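# Retract a sealant gun's rod fully to its housing

## Task

Draw the sealant gun's rod back as far as it goes, so that the disc on the rod touches the gun's housing; the rod will only slide backward while the little thumb plate on it, located just behind the handle, is held pushed toward the front of the gun. The gun must end up resting on the table itself, not leaning on any other object. Then state that the task is finished.

## Robot and tools

Robot: two seven-joint arms, left_arm and right_arm, each with a two-finger gripper whose fingers can fold. Bases in the scene frame: left_arm at (+0.011, +0.379, 0) m, right_arm at (-0.003, -0.283, 0) m, both turned only slightly about z. Scene frame: origin at table height midway between the arms, +x out over the table, +z up, left_arm on the +y side (arm names do not match image sides). Each arm's reported hand pose, velocities and targets are in that arm's own base frame; the table is in the scene frame. Printed positions can be a few centimetres off, more at long reach.

Gripper geometry: fingers point along the gripper's +z, close along its y. end_effector_position is the middle of the closed 66 mm pads; tips stick out about 33 mm beyond it at small gaps, only 9 mm when fully open. Grip with the outer quarter of the pads; deeper grips let fingers fold, so narrow parts slip and wide ones get over-squeezed. Fingertips pushed into a surface fold easily, hiding contact.

The 20-number row (used by execute_actions and move): left arm first, then right arm, ten numbers each: dx, dy, dz, rx, ry, rz, gripper position, force_limit, speed, activate. All values lie in [-1, 1]. The six pose numbers are an offset, not a pose: they count from that arm's Hand target as it was when the action or move began, along that arm's base axes, turning about the Hand target position; rx, ry, rz form one rotation vector. Scale: 1.0 equals 0.6 m or 180 degrees. Zeros in all six mean no new request for that arm. Gripper position: +1 fully open (140 mm), about -0.8 pads touching, -1 closes until blocked. force_limit and speed start at +1; lower values give gentler, slower closes (speed -1 about 30 mm/s, +1 about 250 mm/s). activate stays 0; send 1 only if fault reads 7 or 13 (it closes, opens fully and drops anything held). Always resend each gripper's current position, force_limit and speed, since 0 is itself a command.

execute_actions(actions, cameras): actions is a list of actions; each action is a table of 1 to 15 rows, one per 1/30 s step, the last row held to step 15. Every row in an action is measured from the action's start pose, not the prior row; a new action starts from the updated Hand target, so repeating an offset moves further. An empty list returns images and the scene number. The controller clips each step to 70 mm and 16 degrees from the measured pose, so big offsets take several actions.

move(target, speed, blend, stop_force, zero, blocking, cameras): straight-line path toward one row or a list of up to 15 rows, all offsets counted from the same starting Hand targets. speed in m/s, 0.002 to 2, default 0.25 (turn rate twice that in rad/s, max 2.5). blend in m rounds corners in a list. stop_force 20 to 40 N, one value for both arms, ends an arm's path when it feels that much push against its travel; aim a few centimetres past contact and go slowly; unreliable when the gripper turns, near straight-arm or straight-wrist poses, and not allowed with blocking=false; a list with stop_force needs identical finger numbers throughout. zero (default true) re-zeros force first. Moves stop after 10 s. Result adds a move: line (done, off_target, moving, held, fault; limits=paced means clipped, limits=held means steps withheld).

wait(seconds 0 to 3600), stop() to brake a running move, zoom_image(camera, region [x0,y0,x1,y1], max 504x504 pixels) on cam_high, cam_low, cam_left_wrist or cam_right_wrist images already received, set_collision_behavior(contact_force_n 20, 40 or 85; default 40), clear_fault(arm) after a reported torque or force fault, finished_scene(scene = current scene number), which cannot be undone.

Result lines: Hand target (last commanded pose after clipping; next offsets start there; the gripper may rest short, so send the gap as an offset), end_effector_position/quat, joint positions, torques and external torques, Flange force (gripper axes, includes held weight, noisy), Wrist depth 7x7 grids in mm, object_status (0 moving, 1 blocked opening, 2 blocked closing = holding, 3 reached target or pads met), position_measured in counts (3 open, 75 about 100 mm, 139 about 60 mm, 200 about 20 mm, 230 closed), gripper fault, MOTOR HOT or OVER-TEMPERATURE lines.

Avoid: arm contact above 40 N or joint torques near their limits (forearm and wrist 12 N m) which trigger fault stops; joints past their ranges or too fast; hitting the table or the other arm; hard grips on parts still resting on things; fast swings; dropping or releasing moving parts; knocking the gun off the table or leaving it propped on something. To end a push, command the Hand target back past the gripper. Plan: hold the gun, keep the thumb plate pushed toward the gun's front with one gripper while the other draws the rod back until the disc meets the housing, then release gently and confirm via cameras.

Each tool is called after "Call:" as a command line: name --argument value for each argument, lists and objects as JSON in quotes; but a table of rows of numbers goes row by row, as --pt "numbers of a row", without its own name.

## Session

Call:
execute_actions --actions '[]'

Scene clock: 0.00 s.
left_arm: end_effector_position=(+0.4910, -0.1666, +0.2658) position_measured=3 object_status=3 fault=0 end_effector_quat_wxyz=(-0.075, -0.014, +0.942, -0.326) | right_arm: end_effector_position=(+0.3629, +0.1565, +0.2554) position_measured=3 object_status=3 fault=0 end_effector_quat_wxyz=(+0.268, +0.640, +0.710, -0.120)
Joint positions: left_arm=[-0.168 -0.026 0.197 -2.096 -0.678 1.814 1.827] | right_arm=[0.799 -0.338 0.011 -2.409 -0.555 1.781 -2.236]
Joint velocities: within noise
Joint torques (N m): no reading
External joint torques (N m): no reading
Flange force (N): no reading
Wrist depth (mm): cam_left_wrist=[- - 500 - - - - / - - - - 395 - 297 / - - - - - - 279 / - 134 - - - 149 125 / - 127 633 - - - 108 / 2123 - - 541 - 359 353 / - 2484 - 526 509 - -] | cam_right_wrist=[- - 328 326 - - - / 329 - - 421 - - - / - - - 428 - 526 - / - 121 - - - - 135 / - 114 659 733 791 - 111 / - - 1745 946 - - 1995 / 1626 1604 - - 1720 1995 -]
Hand target: left_arm +0.4910, -0.1666, +0.2658; -0.075, -0.014, +0.942, -0.326 | right_arm +0.3629, +0.1565, +0.2554; +0.268, +0.640, +0.710, -0.120
Tool commands: left_gripper/position=+1.0 left_gripper/force_limit=+1.0 left_gripper/speed=+1.0 left_gripper/activate=+0.0 right_gripper/position=+1.0 right_gripper/force_limit=+1.0 right_gripper/speed=+1.0 right_gripper/activate=+0.0

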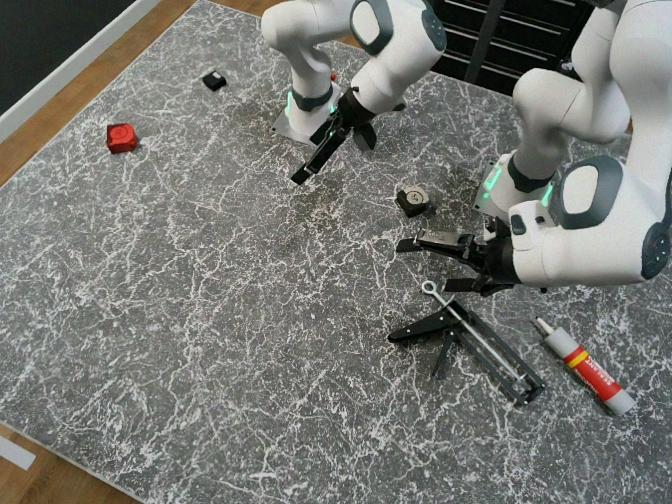

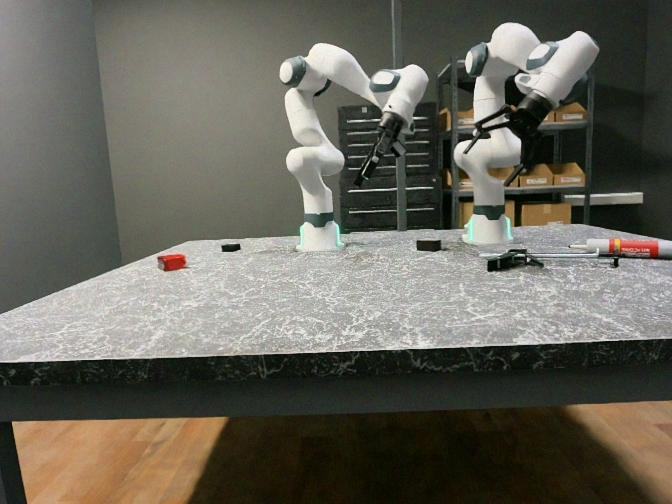

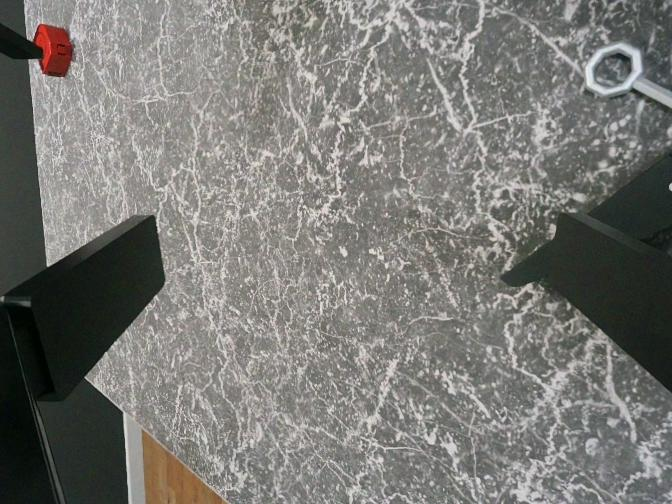

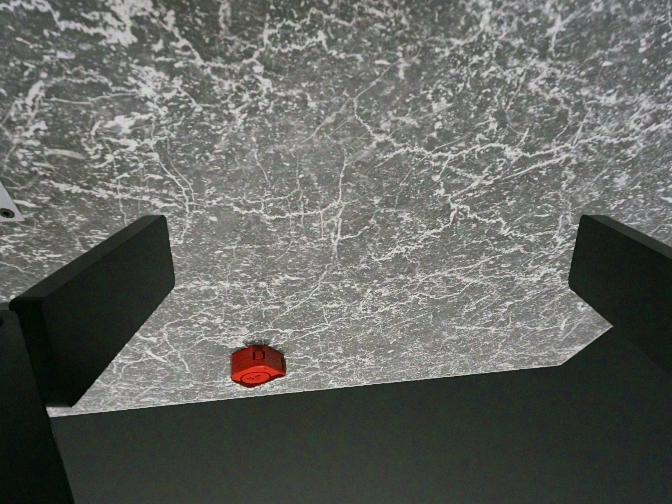

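Call:
zoom_image --camera "cam_high" --region '[370, 260, 570, 410]'

Call:
zoom_image --camera "cam_low" --region '[460, 210, 672, 300]'

Scaled by 2.520 from the camera's image (finer frame: 960x720).

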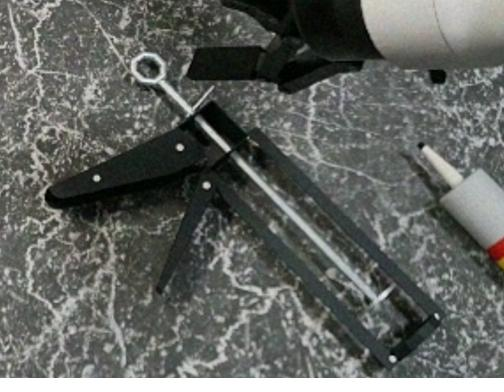

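Scaled by 2.377 from the camera's image (finer frame: 960x720).

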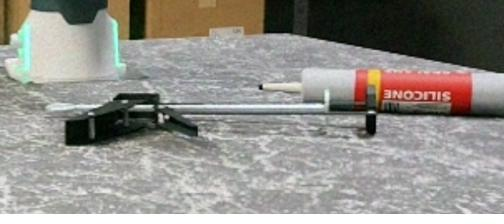

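Call:
move --target '[-0.185, 0.244, 0.124, 0.212, -0.049, -0.009, 1, 1, 1, 0, 0,0,0,0,0,0,1,1,1,0]' --speed 0.3 --cameras '["all"]'

Scene clock: 43.17 s.
left_arm: end_effector_position=(+0.3815, -0.0210, +0.3403) position_measured=3 object_status=3 fault=0 end_effector_quat_wxyz=(+0.001, +0.003, +1.000, -0.001) | right_arm: end_effector_position=(+0.3629, +0.1565, +0.2554) position_measured=3 object_status=3 fault=0 end_effector_quat_wxyz=(+0.268, +0.640, +0.710, -0.120)
Joint positions: left_arm=[-0.019 -0.565 -0.027 -2.31 -0.017 1.748 1.539] | right_arm=[0.799 -0.338 0.011 -2.409 -0.555 1.781 -2.236]
Joint velocities: left_arm=[0.002 0 -0.001 0 0 -0.001 -0.005] | right_arm=[within noise]
Joint torques (N m): left_arm=[0.95 -11.88 -0.78 25.28 1.18 2.34 -0.19] | right_arm=[0.46 -17.98 0.19 22.23 -0.27 1.51 0.06]
External joint torques (N m): left_arm=[0.89 0.85 -0.76 0.56 0.37 -0.12 -0.19] | right_arm=[0.46 1.39 0.26 -1.28 -0.08 0.14 0.06]
Flange force (N): left_arm=[-4.0 -0.7 -1.9] | right_arm=[2.7 -0.4 2.7]
Wrist depth (mm): cam_left_wrist=[- - 422 - - 413 - / - - - - - - - / - - - 470 - - 437 / - 133 479 502 511 471 125 / - 137 560 - - 546 108 / - 594 613 587 605 - - / - - 638 - - - -] | cam_right_wrist=[303 321 - 334 - - - / 366 - 393 - - - - / 388 - 425 - - 522 522 / - 130 - 565 - 560 135 / - 121 700 682 836 - 111 / - - 1785 - - 2012 - / - 1771 1683 - - - -]
Hand target: left_arm +0.3800, -0.0202, +0.3402; +0.000, +0.000, +1.000, +0.000 | right_arm +0.3629, +0.1565, +0.2554; +0.268, +0.640, +0.710, -0.120
Off the commanded pose: left_arm 0.002 m, 0 deg | right_arm 0.000 m, 0 deg.
move: done

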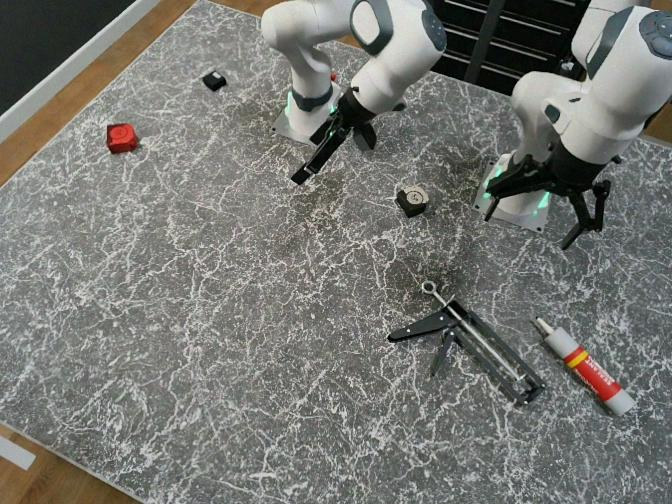

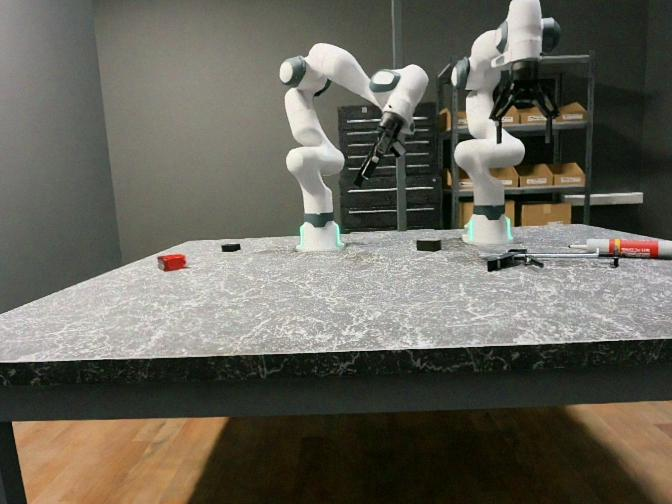

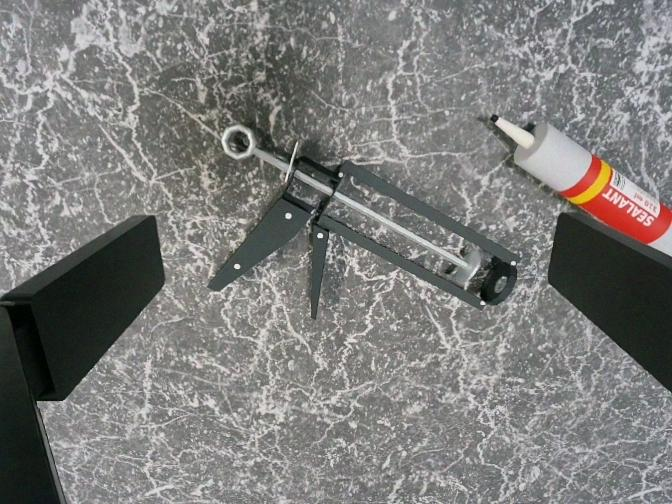

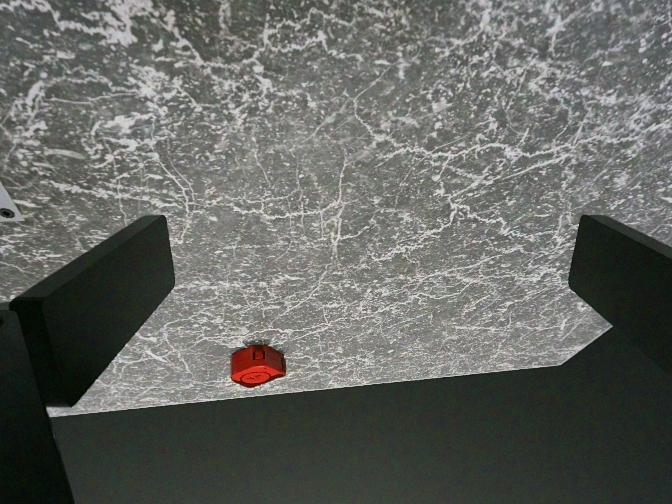

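Call:
zoom_image --camera "cam_left_wrist" --region '[200, 110, 540, 330]'

Call:
zoom_image --camera "cam_left_wrist" --region '[210, 110, 370, 230]'

Scaled by 1.482 from the camera's image (finer frame: 960x720).

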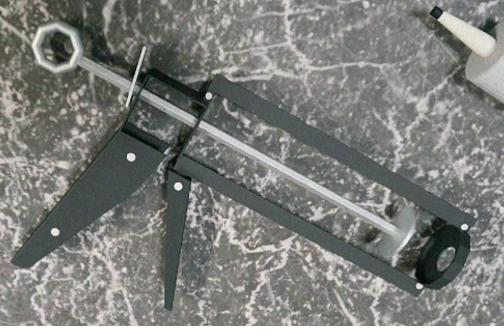

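Scaled by 3.150 from the camera's image (finer frame: 960x720).

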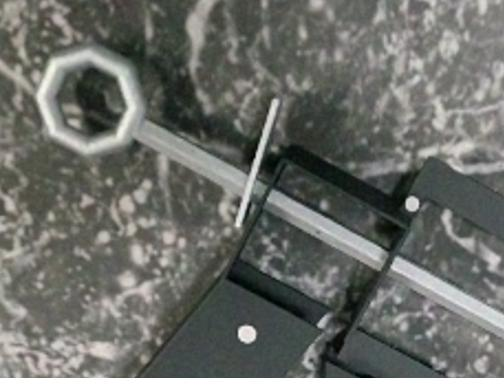

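Call:
move --target '[0, 0.1, 0.0, 0, 0, 0, -0.8, 1, 1, 0, 0.027, 0.5, -0.20, 0.437, -0.0321, -0.1419, -0.05, 1, 1, 0]' --speed 0.3 --cameras '["all"]'

Scene clock: 169.20 s.
left_arm: end_effector_position=(+0.3805, +0.0388, +0.3403) position_measured=229 object_status=3 fault=0 end_effector_quat_wxyz=(+0.002, -0.002, +1.000, +0.000) | right_arm: end_effector_position=(+0.3795, +0.4566, +0.1368) position_measured=135 object_status=3 fault=0 end_effector_quat_wxyz=(-0.193, +0.797, +0.465, +0.333)
Joint positions: left_arm=[-0.009 -0.566 0.087 -2.309 0.046 1.748 1.623] | right_arm=[0.607 0.123 0.045 -2.685 -0.616 3.636 -1.311]
Joint velocities: left_arm=[within noise] | right_arm=[0 0.001 -0.002 0.001 -0.001 -0.001 0.005]
Joint torques (N m): left_arm=[0.6 -10.95 -2 26.17 1.23 2.39 0.24] | right_arm=[-0.09 -25.3 1.12 14.83 0.25 3.74 0.3]
External joint torques (N m): left_arm=[0.69 1.54 0 1.5 0.43 -0.07 0.24] | right_arm=[-0.1 2.07 0.6 -0.55 -0.65 0.06 0.28]
Flange force (N): left_arm=[-8.2 2.0 -4.2] | right_arm=[0.0 0.0 0.0]
Wrist depth (mm): cam_left_wrist=[419 - - - - - - / - - - - - - 457 / - - 438 473 - 441 - / - - 473 109 477 - - / 539 - - 83 83 82 - / - - - - - - - / - - - - - - -] | cam_right_wrist=[- - 405 370 - - - / - - - 325 311 - - / - - 326 316 311 301 - / - - 121 287 152 - - / - - 85 - - 90 79 / - - - 257 - - - / - - - - - - -]
Hand target: left_arm +0.3800, +0.0398, +0.3402; +0.000, +0.000, +1.000, +0.000 | right_arm +0.3791, +0.4565, +0.1354; -0.193, +0.798, +0.465, +0.330
Off the commanded pose: left_arm 0.001 m, 0 deg | right_arm 0.001 m, 0 deg.
move: done

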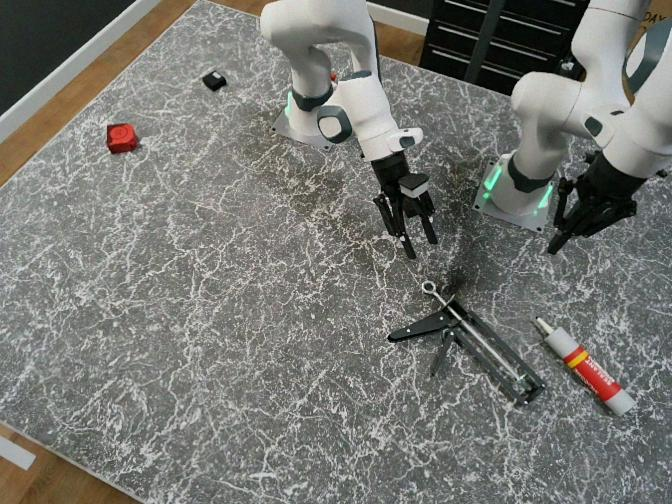

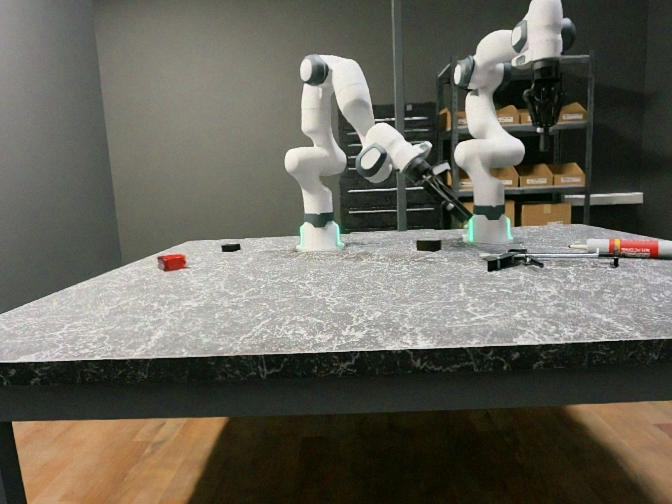

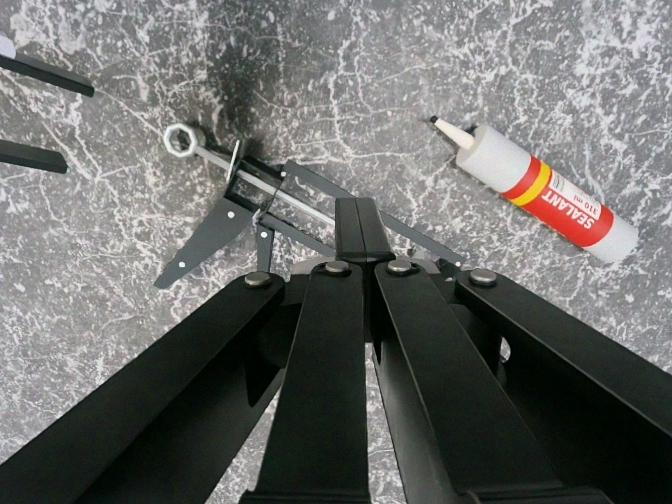

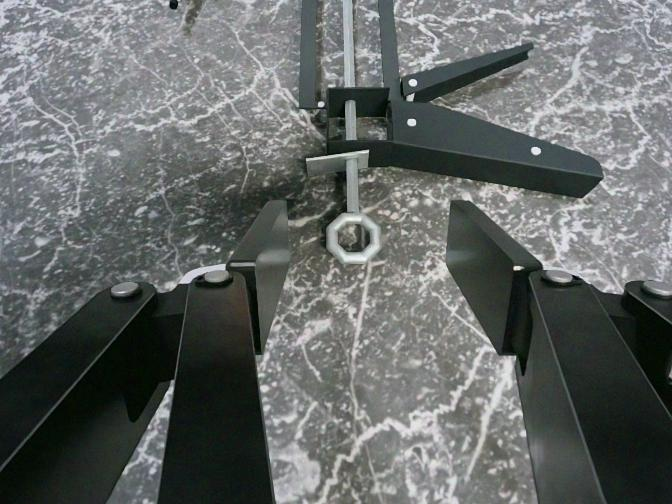

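Call:
move --target '[0.0072, -0.1898, -0.317, -0.0647, 0.1105, 0.3327, -0.8, 1, 1, 0, 0.0182, 0.0358, -0.1007, 0, 0, 0, -0.05, 1, 1, 0]' --speed 0.25 --cameras '["all"]'

Scene clock: 197.73 s.
left_arm: end_effector_position=(+0.3843, -0.0739, +0.1510) position_measured=229 object_status=3 fault=0 end_effector_quat_wxyz=(-0.164, -0.492, +0.850, -0.096) | right_arm: end_effector_position=(+0.3890, +0.4774, +0.0744) position_measured=135 object_status=3 fault=0 end_effector_quat_wxyz=(-0.193, +0.799, +0.465, +0.329)
Joint positions: left_arm=[0.166 -0.207 -0.13 -2.491 -0.394 2.042 0.787] | right_arm=[0.745 0.356 -0.034 -2.596 -0.444 3.753 -1.435]
Joint velocities: left_arm=[0.002 0.001 0.001 -0.001 0 0.001 -0.006] | right_arm=[within noise]
Joint torques (N m): left_arm=[0.68 -20.88 0.03 22.61 -0.31 1.89 -0.19] | right_arm=[1 -30.53 0.36 12.62 0.65 4.05 -0.1]
External joint torques (N m): left_arm=[0.64 1.41 -0.63 0.78 -0.54 0.25 -0.2] | right_arm=[1.03 1.95 -0.16 -0.3 0.17 0.35 -0.12]
Flange force (N): left_arm=[-3.4 -6.1 1.1] | right_arm=[-5.3 -3.6 6.9]
Wrist depth (mm): cam_left_wrist=[- 303 303 301 302 292 - / 303 304 - - 298 300 294 / 303 297 - 284 - 298 - / 271 270 - 109 297 295 293 / - - - 83 83 88 - / - - - - - - - / - - - - - - -] | cam_right_wrist=[- - - 271 264 286 - / - - - 242 240 235 231 / - - - 223 - - 242 / - - 122 - 152 123 - / - - 91 - - 90 79 / - - - - - - - / - - - - - - -]
Hand target: left_arm +0.3844, -0.0741, +0.1500; -0.165, -0.496, +0.847, -0.096 | right_arm +0.3900, +0.4779, +0.0750; -0.193, +0.798, +0.465, +0.330
Off the commanded pose: left_arm 0.001 m, 1 deg | right_arm 0.001 m, 0 deg.
move: done

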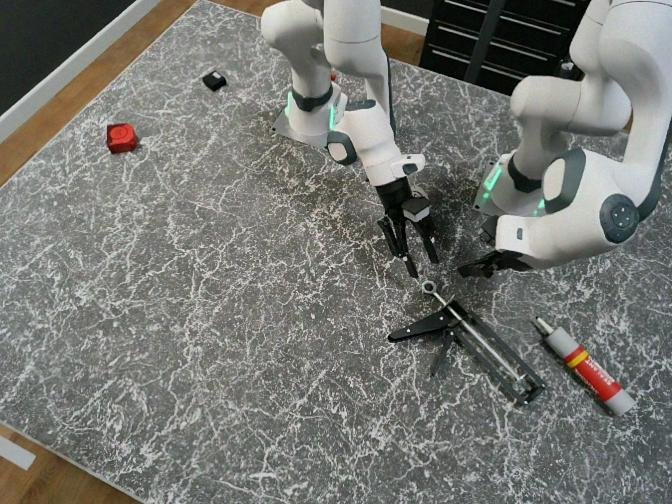

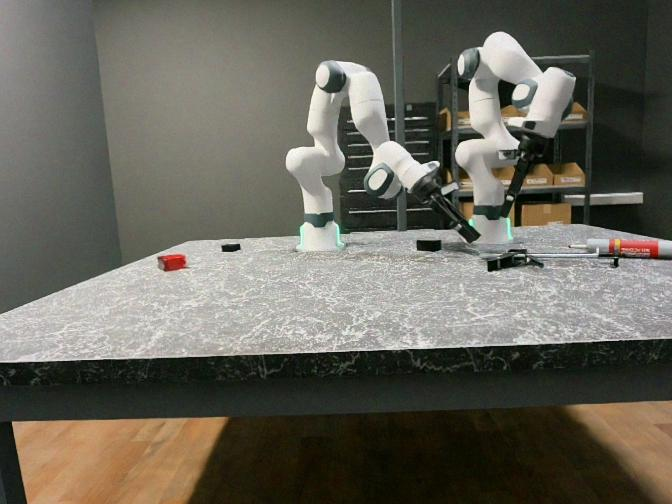

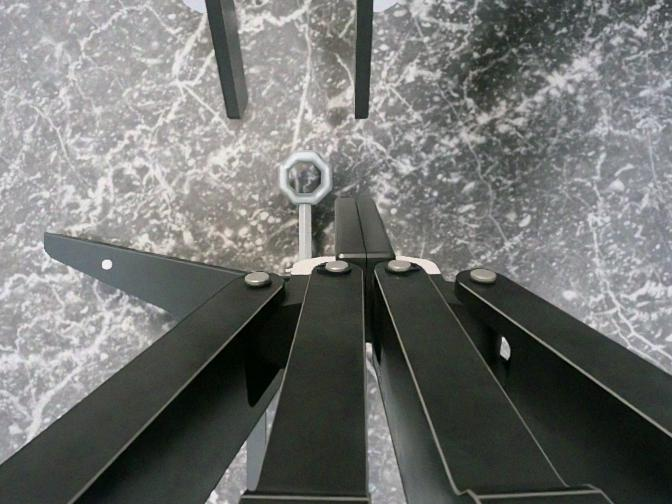

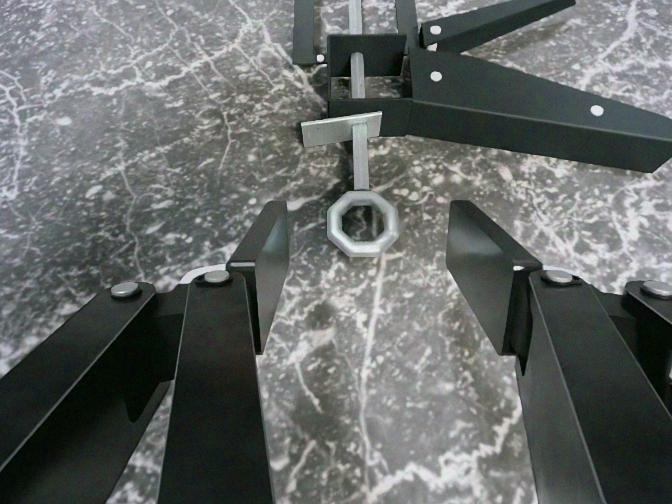

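Call:
move --target '[0, 0, 0, 0, 0, 0, -0.8, 1, 1, 0, 0.0238, 0.041, -0.06, 0, 0, 0, -0.05, 0, -1, 0]' --speed 0.12 --cameras '["cam_right_wrist", "cam_left_wrist"]'

Scene clock: 218.47 s.
left_arm: end_effector_position=(+0.3843, -0.0739, +0.1510) position_measured=229 object_status=3 fault=0 end_effector_quat_wxyz=(-0.164, -0.493, +0.849, -0.096) | right_arm: end_effector_position=(+0.4032, +0.5021, +0.0384) position_measured=135 object_status=3 fault=0 end_effector_quat_wxyz=(-0.193, +0.799, +0.465, +0.328)
Joint positions: left_arm=[0.166 -0.207 -0.13 -2.491 -0.394 2.042 0.785] | right_arm=[0.785 0.508 -0.044 -2.477 -0.397 3.783 -1.451]
Joint velocities: left_arm=[within noise] | right_arm=[0.003 -0.001 -0.005 0.001 0 0.004 0]
Joint torques (N m): left_arm=[0.6 -20.82 0.22 22.63 -0.27 1.89 -0.21] | right_arm=[1.24 -33.83 0.66 11.96 0.69 4.03 -0.08]
External joint torques (N m): left_arm=[0.52 1.48 -0.49 0.76 -0.5 0.25 -0.22] | right_arm=[1.18 2.49 0.06 -0.41 0.28 0.31 -0.1]
Flange force (N): left_arm=[-3.5 -6.2 1.2] | right_arm=[-5.8 -4.2 7.3]
Wrist depth (mm): cam_left_wrist=[304 212 215 214 208 303 294 / 299 299 237 298 - - - / - - - 282 288 - - / 276 274 - 109 300 - - / - - - 83 83 82 295 / - - - - - - - / - - - - - - -] | cam_right_wrist=[- - 252 218 212 199 - / - 224 231 197 200 193 189 / 207 213 - 182 211 - 202 / - 192 121 187 152 122 189 / - - 85 - - 90 79 / - - - - - - - / - - - 157 - - -]
Hand target: left_arm +0.3844, -0.0741, +0.1500; -0.165, -0.496, +0.847, -0.096 | right_arm +0.4043, +0.5025, +0.0390; -0.193, +0.798, +0.465, +0.330
Off the commanded pose: left_arm 0.001 m, 0 deg | right_arm 0.001 m, 0 deg.
move: done
Images, in order (width x height): cam_left_wrist 672x504, cam_right_wrist 672x504.

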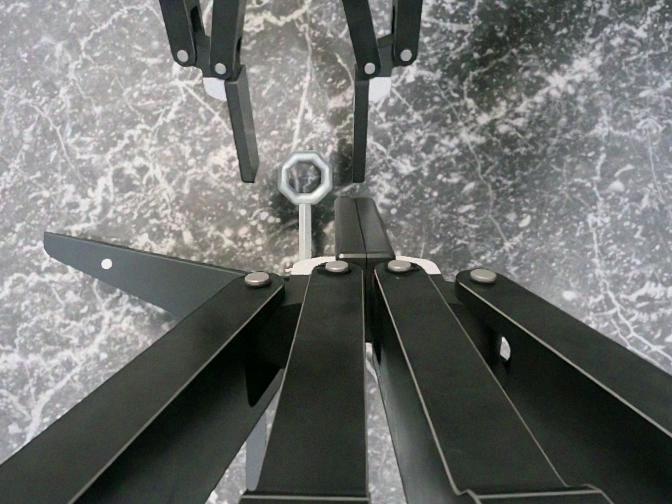

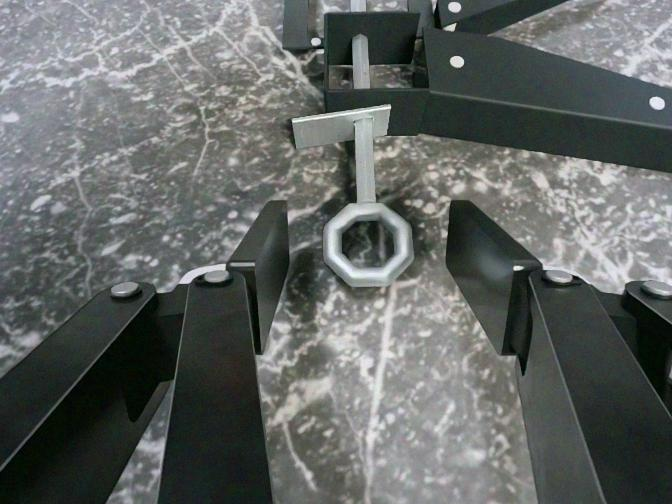

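Call:
zoom_image --camera "cam_right_wrist" --region '[270, 0, 480, 300]'

Call:
zoom_image --camera "cam_low" --region '[460, 180, 640, 290]'

Scaled by 1.680 from the camera's image (finer frame: 960x720).

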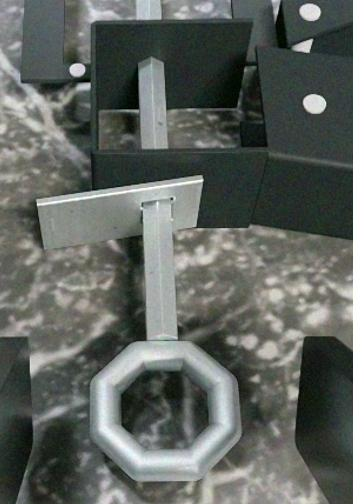

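This scene's latest camera images include none from cam_low. They are from: cam_left_wrist, cam_right_wrist. cam_low's image comes with the result of a call that names it in "cameras".

Call:
move --target '[0, 0, 0, 0, 0, 0, -0.8, 1, 1, 0, 0, 0, 0, 0, 0, 0, -1, 0, -1, 0]' --cameras '["all"]'

Scene clock: 242.27 s.
left_arm: end_effector_position=(+0.3843, -0.0739, +0.1510) position_measured=229 object_status=3 fault=0 end_effector_quat_wxyz=(-0.164, -0.493, +0.849, -0.096) | right_arm: end_effector_position=(+0.4040, +0.5033, +0.0402) position_measured=232 object_status=0 fault=0 end_effector_quat_wxyz=(-0.194, +0.798, +0.465, +0.331)
Joint positions: left_arm=[0.166 -0.207 -0.13 -2.491 -0.394 2.042 0.785] | right_arm=[0.789 0.508 -0.048 -2.475 -0.397 3.788 -1.451]
Joint torques (N m): left_arm=[0.57 -20.83 0.22 22.59 -0.28 1.88 -0.24] | right_arm=[0.56 -34.33 0.39 11.76 0.31 3.9 0.08]
External joint torques (N m): left_arm=[0.55 1.47 -0.43 0.66 -0.51 0.23 -0.25] | right_arm=[0.62 1.99 -0.04 -0.66 -0.13 0.18 0.06]
Flange force (N): left_arm=[-3.4 -5.9 1.2] | right_arm=[-4.4 -1.3 4.3]
Wrist depth (mm): cam_left_wrist=[304 - 210 214 - - - / - 302 302 237 - - - / - 302 - 261 299 - 292 / 266 272 - 109 295 - - / - - - 83 83 82 294 / - - - - - - - / - - - - - - -] | cam_right_wrist=[- - - 227 218 240 253 / - - 229 198 199 193 190 / 212 209 - - - - 200 / - - - 107 106 - - / - - 80 - - - - / - - - - - - - / - - - - - - -]
Hand target: left_arm +0.3844, -0.0741, +0.1500; -0.165, -0.496, +0.847, -0.096 | right_arm +0.4043, +0.5025, +0.0390; -0.193, +0.798, +0.465, +0.330
Off the commanded pose: left_arm 0.001 m, 0 deg | right_arm 0.001 m, 0 deg.
move: done

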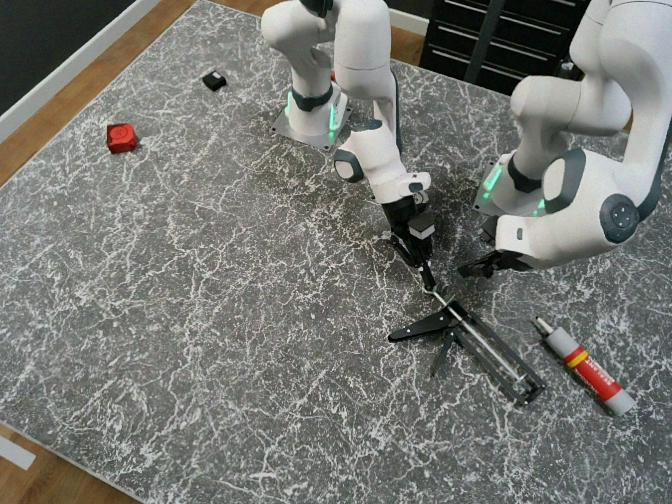

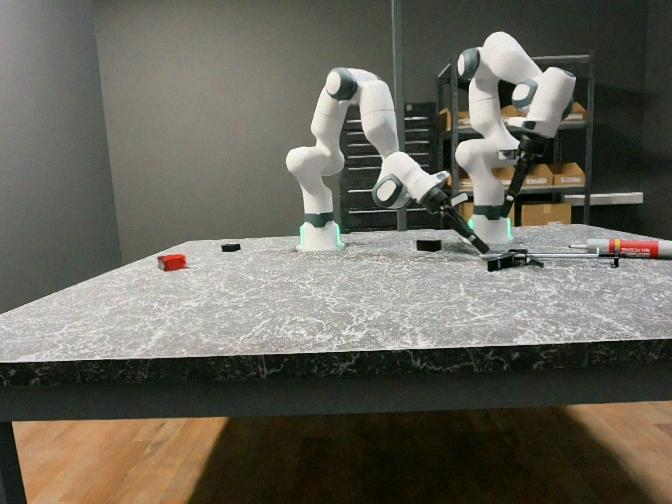

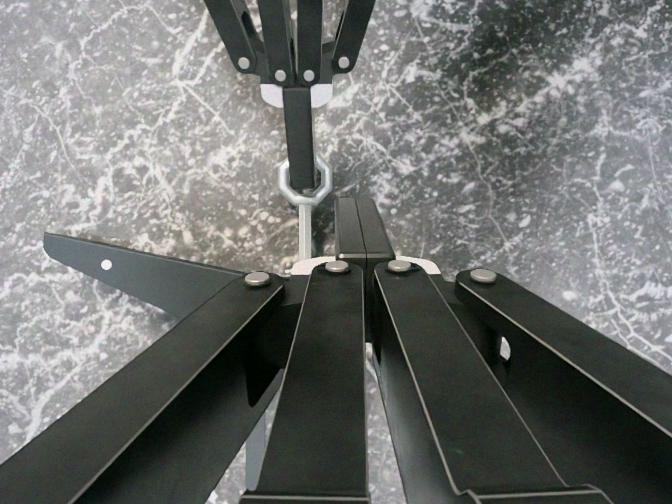

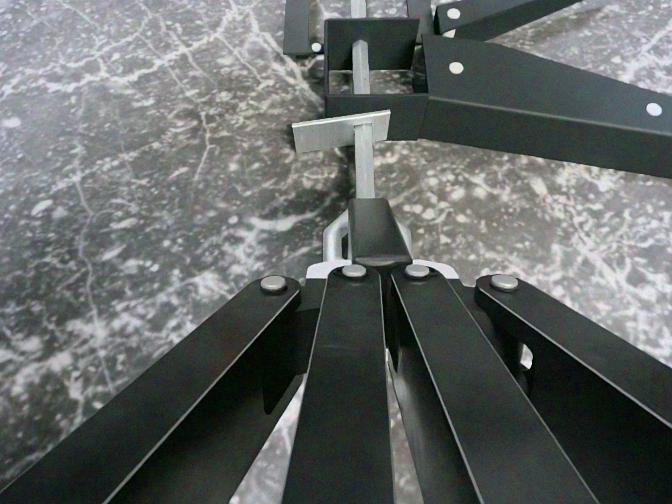

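Call:
move --pt "0 0 0 0 0 0 -0.8 1 1 0 0 0 0.045 0 0 0 -0.05 0 1 0" --pt "0 0 0 0 0 0 -0.8 1 1 0 0.0053 0.0085 0.0433 -0.0725 0.0412 0 -0.05 0 1 0" --pt "0 0 0 0 0 0 -0.8 1 1 0 0.0053 0.0085 -0.0007 -0.0725 0.0412 0 -0.05 0 1 0" --pt "0 0 0 0 0 0 -0.8 1 1 0 0.0053 0.0085 -0.0007 -0.0725 0.0412 0 -1 0 -1 0" --speed '[0.15,0.15,0.08,0.08]' --cameras '["cam_left_wrist", "cam_right_wrist", "cam_low"]'

Scene clock: 273.37 s.
left_arm: end_effector_position=(+0.3843, -0.0739, +0.1510) position_measured=229 object_status=3 fault=0 end_effector_quat_wxyz=(-0.164, -0.493, +0.849, -0.096) | right_arm: end_effector_position=(+0.4068, +0.5064, +0.0374) position_measured=179 object_status=0 fault=0 end_effector_quat_wxyz=(-0.129, +0.834, +0.488, +0.222)
Joint positions: left_arm=[0.166 -0.207 -0.13 -2.491 -0.394 2.042 0.785] | right_arm=[0.484 0.418 0.282 -2.333 -0.562 3.244 -1.343]
Joint torques (N m): left_arm=[0.57 -20.83 0.2 22.61 -0.28 1.88 -0.23] | right_arm=[0.97 -34.45 4.33 16.27 0.86 3.89 0.28]
External joint torques (N m): left_arm=[0.64 1.43 -0.35 0.77 -0.51 0.25 -0.24] | right_arm=[1.13 1.7 0.08 -0.43 0.17 0.32 0.27]
Flange force (N): left_arm=[-3.6 -6.0 1.0] | right_arm=[-3.2 -5.2 8.8]
Wrist depth (mm): cam_left_wrist=[- 181 191 188 - - - / - - 211 225 297 - 294 / 294 - 304 285 299 - - / 290 269 301 109 303 - - / - - - 83 83 82 - / - - - - - - - / - - - - - - -] | cam_right_wrist=[201 - - 180 170 168 168 / - 199 198 189 195 184 174 / - - 192 175 - - - / - 187 - 168 134 115 185 / - 80 90 183 - 90 91 / - - - - - - - / - - - - - - -]
Hand target: left_arm +0.3844, -0.0741, +0.1500; -0.165, -0.496, +0.847, -0.096 | right_arm +0.4075, +0.5076, +0.0386; -0.131, +0.835, +0.486, +0.223
Off the commanded pose: left_arm 0.001 m, 0 deg | right_arm 0.002 m, 0 deg.
move: done
Images, in order (width x height): cam_low 672x504, cam_left_wrist 672x504, cam_right_wrist 672x504.

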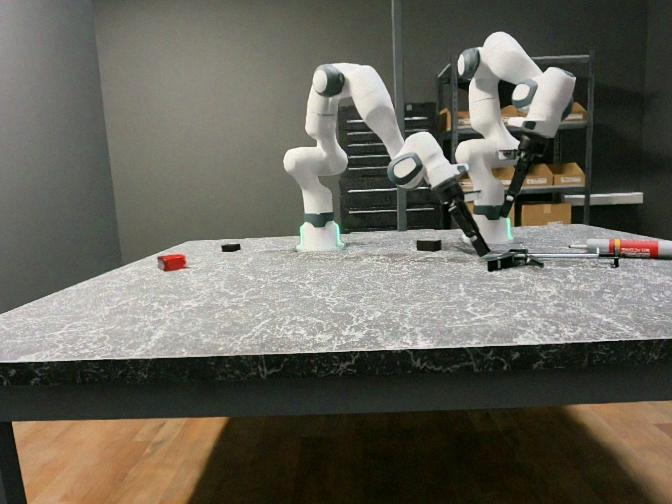

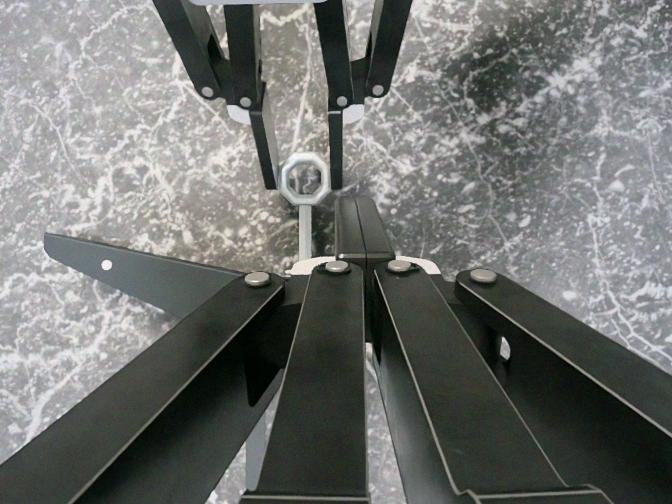

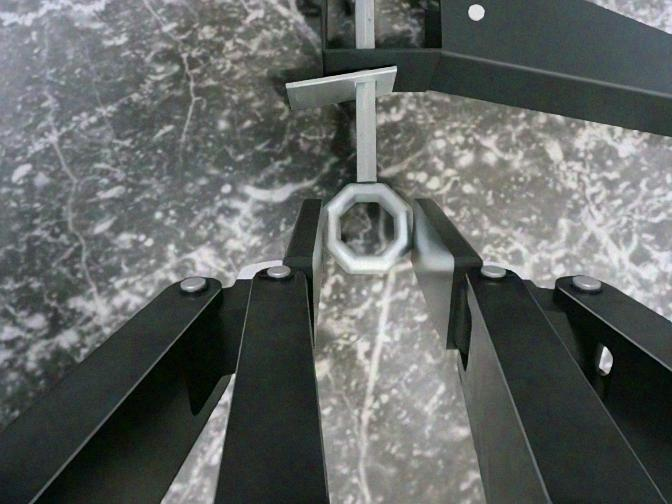

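Call:
move --target '[-0.003,-0.0143,-0.13,0,0,0,-0.8,1,1,0, 0,0,0,0,0,0,-1,0,-1,0]' --speed 0.2 --cameras '["cam_left_wrist", "cam_right_wrist"]'

Scene clock: 293.90 s.
left_arm: end_effector_position=(+0.3815, -0.0815, +0.0725) position_measured=229 object_status=3 fault=0 end_effector_quat_wxyz=(-0.165, -0.499, +0.846, -0.095) | right_arm: end_effector_position=(+0.4068, +0.5064, +0.0374) position_measured=179 object_status=2 fault=0 end_effector_quat_wxyz=(-0.129, +0.834, +0.488, +0.222)
Joint positions: left_arm=[0.147 -0.054 -0.151 -2.561 -0.447 2.26 0.832] | right_arm=[0.484 0.418 0.282 -2.333 -0.562 3.244 -1.343]
Joint velocities: left_arm=[0 0 -0.001 -0.002 0 0.003 0.004] | right_arm=[within noise]
Joint torques (N m): left_arm=[0.19 -22.79 -0.42 20.72 -0.28 1.84 0.21] | right_arm=[0.98 -34.46 4.29 16.18 0.85 3.9 0.29]
External joint torques (N m): left_arm=[0.24 2.07 -0.55 1.62 -0.59 0.26 0.2] | right_arm=[1.03 1.69 -0.07 -0.49 0.17 0.32 0.27]
Flange force (N): left_arm=[-6.2 -9.0 3.5] | right_arm=[-3.6 -5.3 8.8]
Wrist depth (mm): cam_left_wrist=[- 135 148 139 223 - 220 / - - 169 165 - 219 216 / 222 - 206 201 219 221 217 / - - - 112 - - 217 / 190 190 - 83 83 82 217 / - - - - - - - / - - - - - - -] | cam_right_wrist=[- - 110 170 169 168 168 / - - 126 174 185 183 175 / - - - 192 - 191 190 / - - - 168 157 185 187 / - 80 90 183 133 90 - / - - - - - - - / - - - - - - -]
Hand target: left_arm +0.3826, -0.0827, +0.0720; -0.165, -0.496, +0.847, -0.096 | right_arm +0.4075, +0.5076, +0.0386; -0.131, +0.835, +0.486, +0.223
Off the commanded pose: left_arm 0.002 m, 0 deg | right_arm 0.002 m, 0 deg.
move: done

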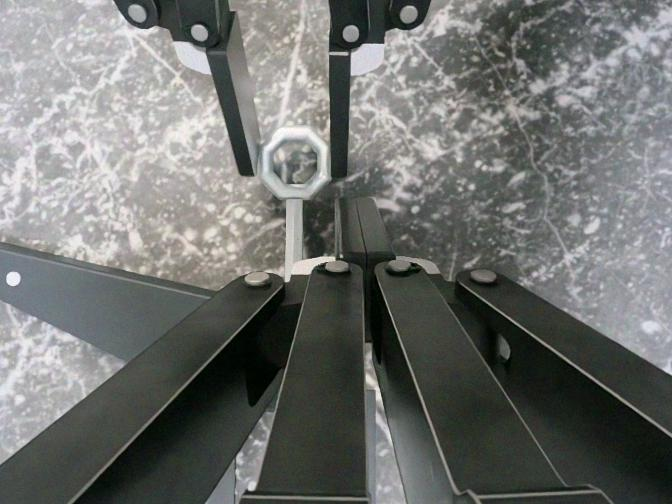

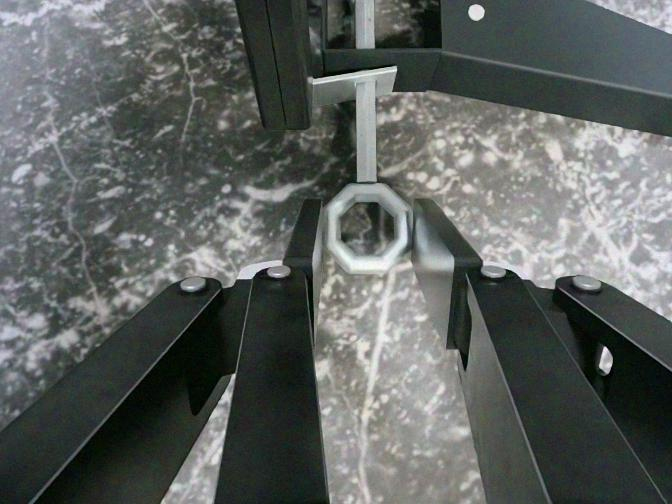

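Call:
move --pt "-0.0045 -0.008 0 0 0 0 -0.8 1 1 0 0 0 0 0 0 0 -1 0 -1 0" --pt "-0.0045 -0.008 -0.0367 0 0 0 -0.8 1 1 0 0 0 0 0 0 0 -1 0 -1 0" --speed '[0.1, 0.05]' --cameras '["cam_left_wrist", "cam_right_wrist"]'

Scene clock: 317.90 s.
left_arm: end_effector_position=(+0.3801, -0.0862, +0.0511) position_measured=229 object_status=3 fault=0 end_effector_quat_wxyz=(-0.165, -0.499, +0.846, -0.095) | right_arm: end_effector_position=(+0.4068, +0.5064, +0.0374) position_measured=179 object_status=2 fault=0 end_effector_quat_wxyz=(-0.129, +0.834, +0.488, +0.222)
Joint positions: left_arm=[0.137 -0.006 -0.159 -2.574 -0.47 2.324 0.85] | right_arm=[0.484 0.418 0.282 -2.333 -0.562 3.244 -1.343]
Joint velocities: left_arm=[-0.001 0 -0.001 0 -0.001 0.005 0.006] | right_arm=[within noise]
Joint torques (N m): left_arm=[0.22 -23.57 -0.8 19.42 -0.27 1.84 0.32] | right_arm=[1.01 -34.44 4.34 16.2 0.84 3.88 0.25]
External joint torques (N m): left_arm=[0.22 2.12 -0.82 1.17 -0.6 0.25 0.31] | right_arm=[0.89 1.79 -0.18 -0.51 0.18 0.29 0.24]
Flange force (N): left_arm=[-5.4 -7.6 5.1] | right_arm=[-3.5 -4.8 8.9]
Wrist depth (mm): cam_left_wrist=[202 132 130 122 199 - - / - - 159 184 - - 198 / - - 197 182 199 - - / - 198 201 112 - - - / 169 170 - 83 83 82 - / - - - - - - - / - - - - - - -] | cam_right_wrist=[- 204 114 167 170 168 168 / - - 134 172 188 184 172 / - 192 192 172 - - - / - 187 - 169 157 116 - / - 80 90 181 - 90 - / - - - 176 - - - / - - - - - - -]
Hand target: left_arm +0.3799, -0.0875, +0.0500; -0.165, -0.496, +0.847, -0.096 | right_arm +0.4075, +0.5076, +0.0386; -0.131, +0.835, +0.486, +0.223
Off the commanded pose: left_arm 0.002 m, 0 deg | right_arm 0.002 m, 0 deg.
move: done

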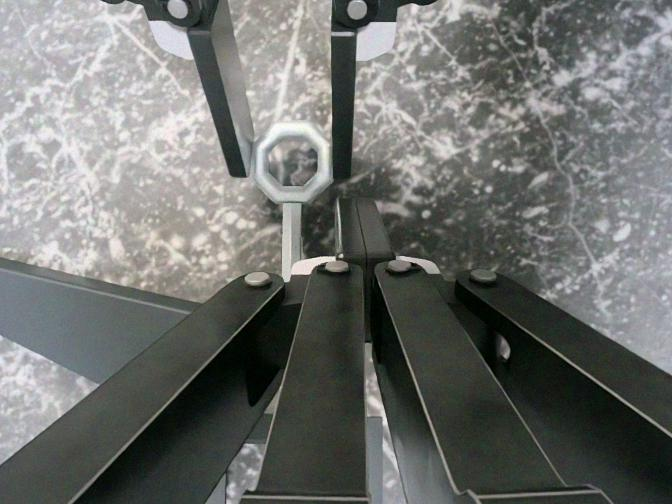

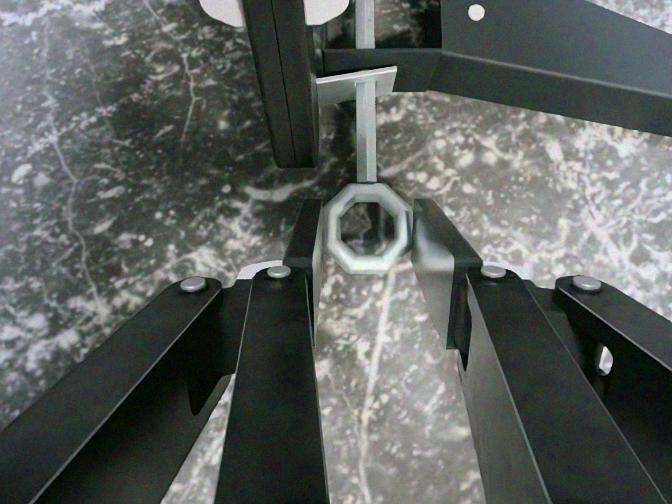

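Call:
move --target '[0.0147,0.0262,0,0,0,0,-0.8,1,1,0, 0,0,0,0,0,0,-1,0,-1,0]' --speed 0.03 --stop_force 20 --cameras '["cam_left_wrist", "cam_right_wrist", "cam_high"]'

Scene clock: 323.73 s.
left_arm: end_effector_position=(+0.3870, -0.0767, +0.0507) position_measured=229 object_status=3 fault=0 end_effector_quat_wxyz=(-0.167, -0.495, +0.847, -0.096) | right_arm: end_effector_position=(+0.4064, +0.5071, +0.0376) position_measured=179 object_status=2 fault=0 end_effector_quat_wxyz=(-0.130, +0.834, +0.488, +0.222)
Joint positions: left_arm=[0.151 0.017 -0.146 -2.547 -0.455 2.308 0.869] | right_arm=[0.485 0.418 0.282 -2.332 -0.562 3.245 -1.342]
Joint torques (N m): left_arm=[2.72 -24.49 1.54 20.14 1.52 2.33 0.28] | right_arm=[0.32 -35.01 4.07 15.72 0.69 3.77 0.23]
External joint torques (N m): left_arm=[2.72 2.11 1.59 1.82 1.2 0.77 0.27] | right_arm=[0.45 1.01 -0.2 -0.91 0.01 0.21 0.21]
Flange force (N): left_arm=[-12.8 -6.8 1.0] | right_arm=[-4.0 -3.4 3.9]
Wrist depth (mm): cam_left_wrist=[- 202 152 200 200 - 202 / - - 176 200 - - - / - - - 180 197 - 196 / - 168 - 112 - - - / 169 168 - 83 83 82 - / - - - - - - - / - - - - - - -] | cam_right_wrist=[- - - 168 170 169 168 / - - - 159 186 184 174 / - - - 170 - 191 - / - - - 169 133 185 188 / - 80 90 184 - 90 91 / - - - - - - - / - - - - - - -]
Hand target: left_arm +0.3887, -0.0718, +0.0500; -0.165, -0.496, +0.847, -0.096 | right_arm +0.4075, +0.5076, +0.0386; -0.131, +0.835, +0.486, +0.223
Off the commanded pose: left_arm 0.005 m, 0 deg | right_arm 0.002 m, 0 deg.
move: off_target (left_arm)
Images, in order (width x height): cam_high 672x504, cam_left_wrist 672x504, cam_right_wrist 672x504.

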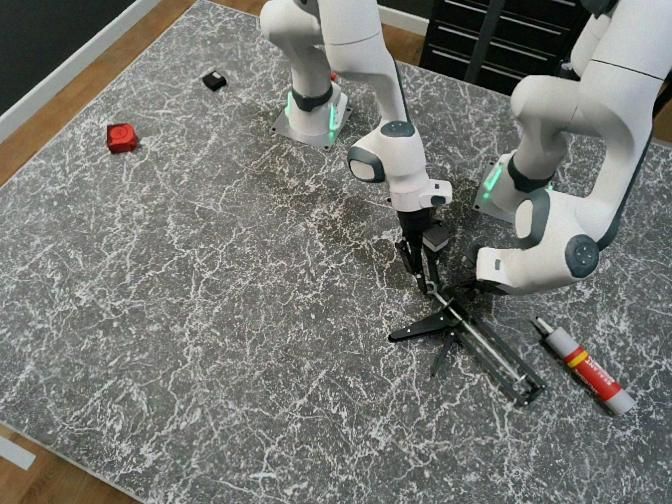

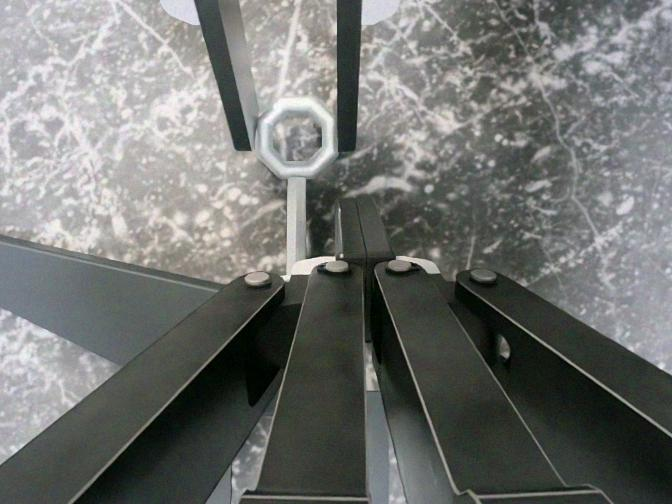

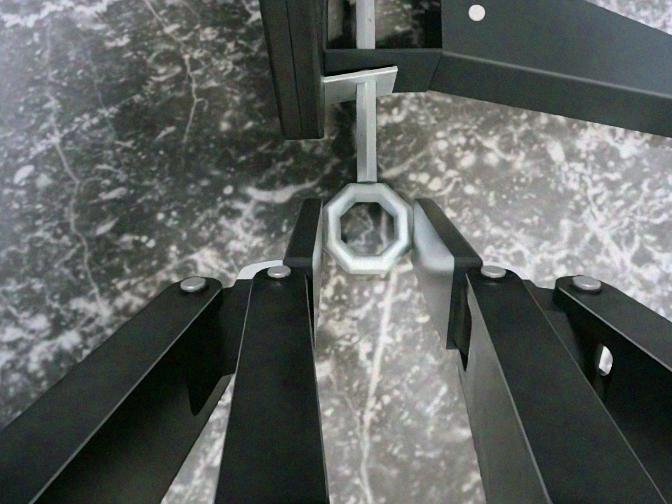

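Call:
zoom_image --camera "cam_right_wrist" --region '[270, 0, 450, 180]'

Scaled by 2.800 from the camera's image (finer frame: 960x720).

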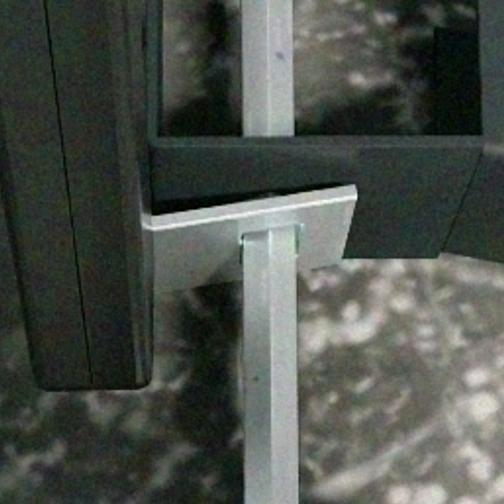

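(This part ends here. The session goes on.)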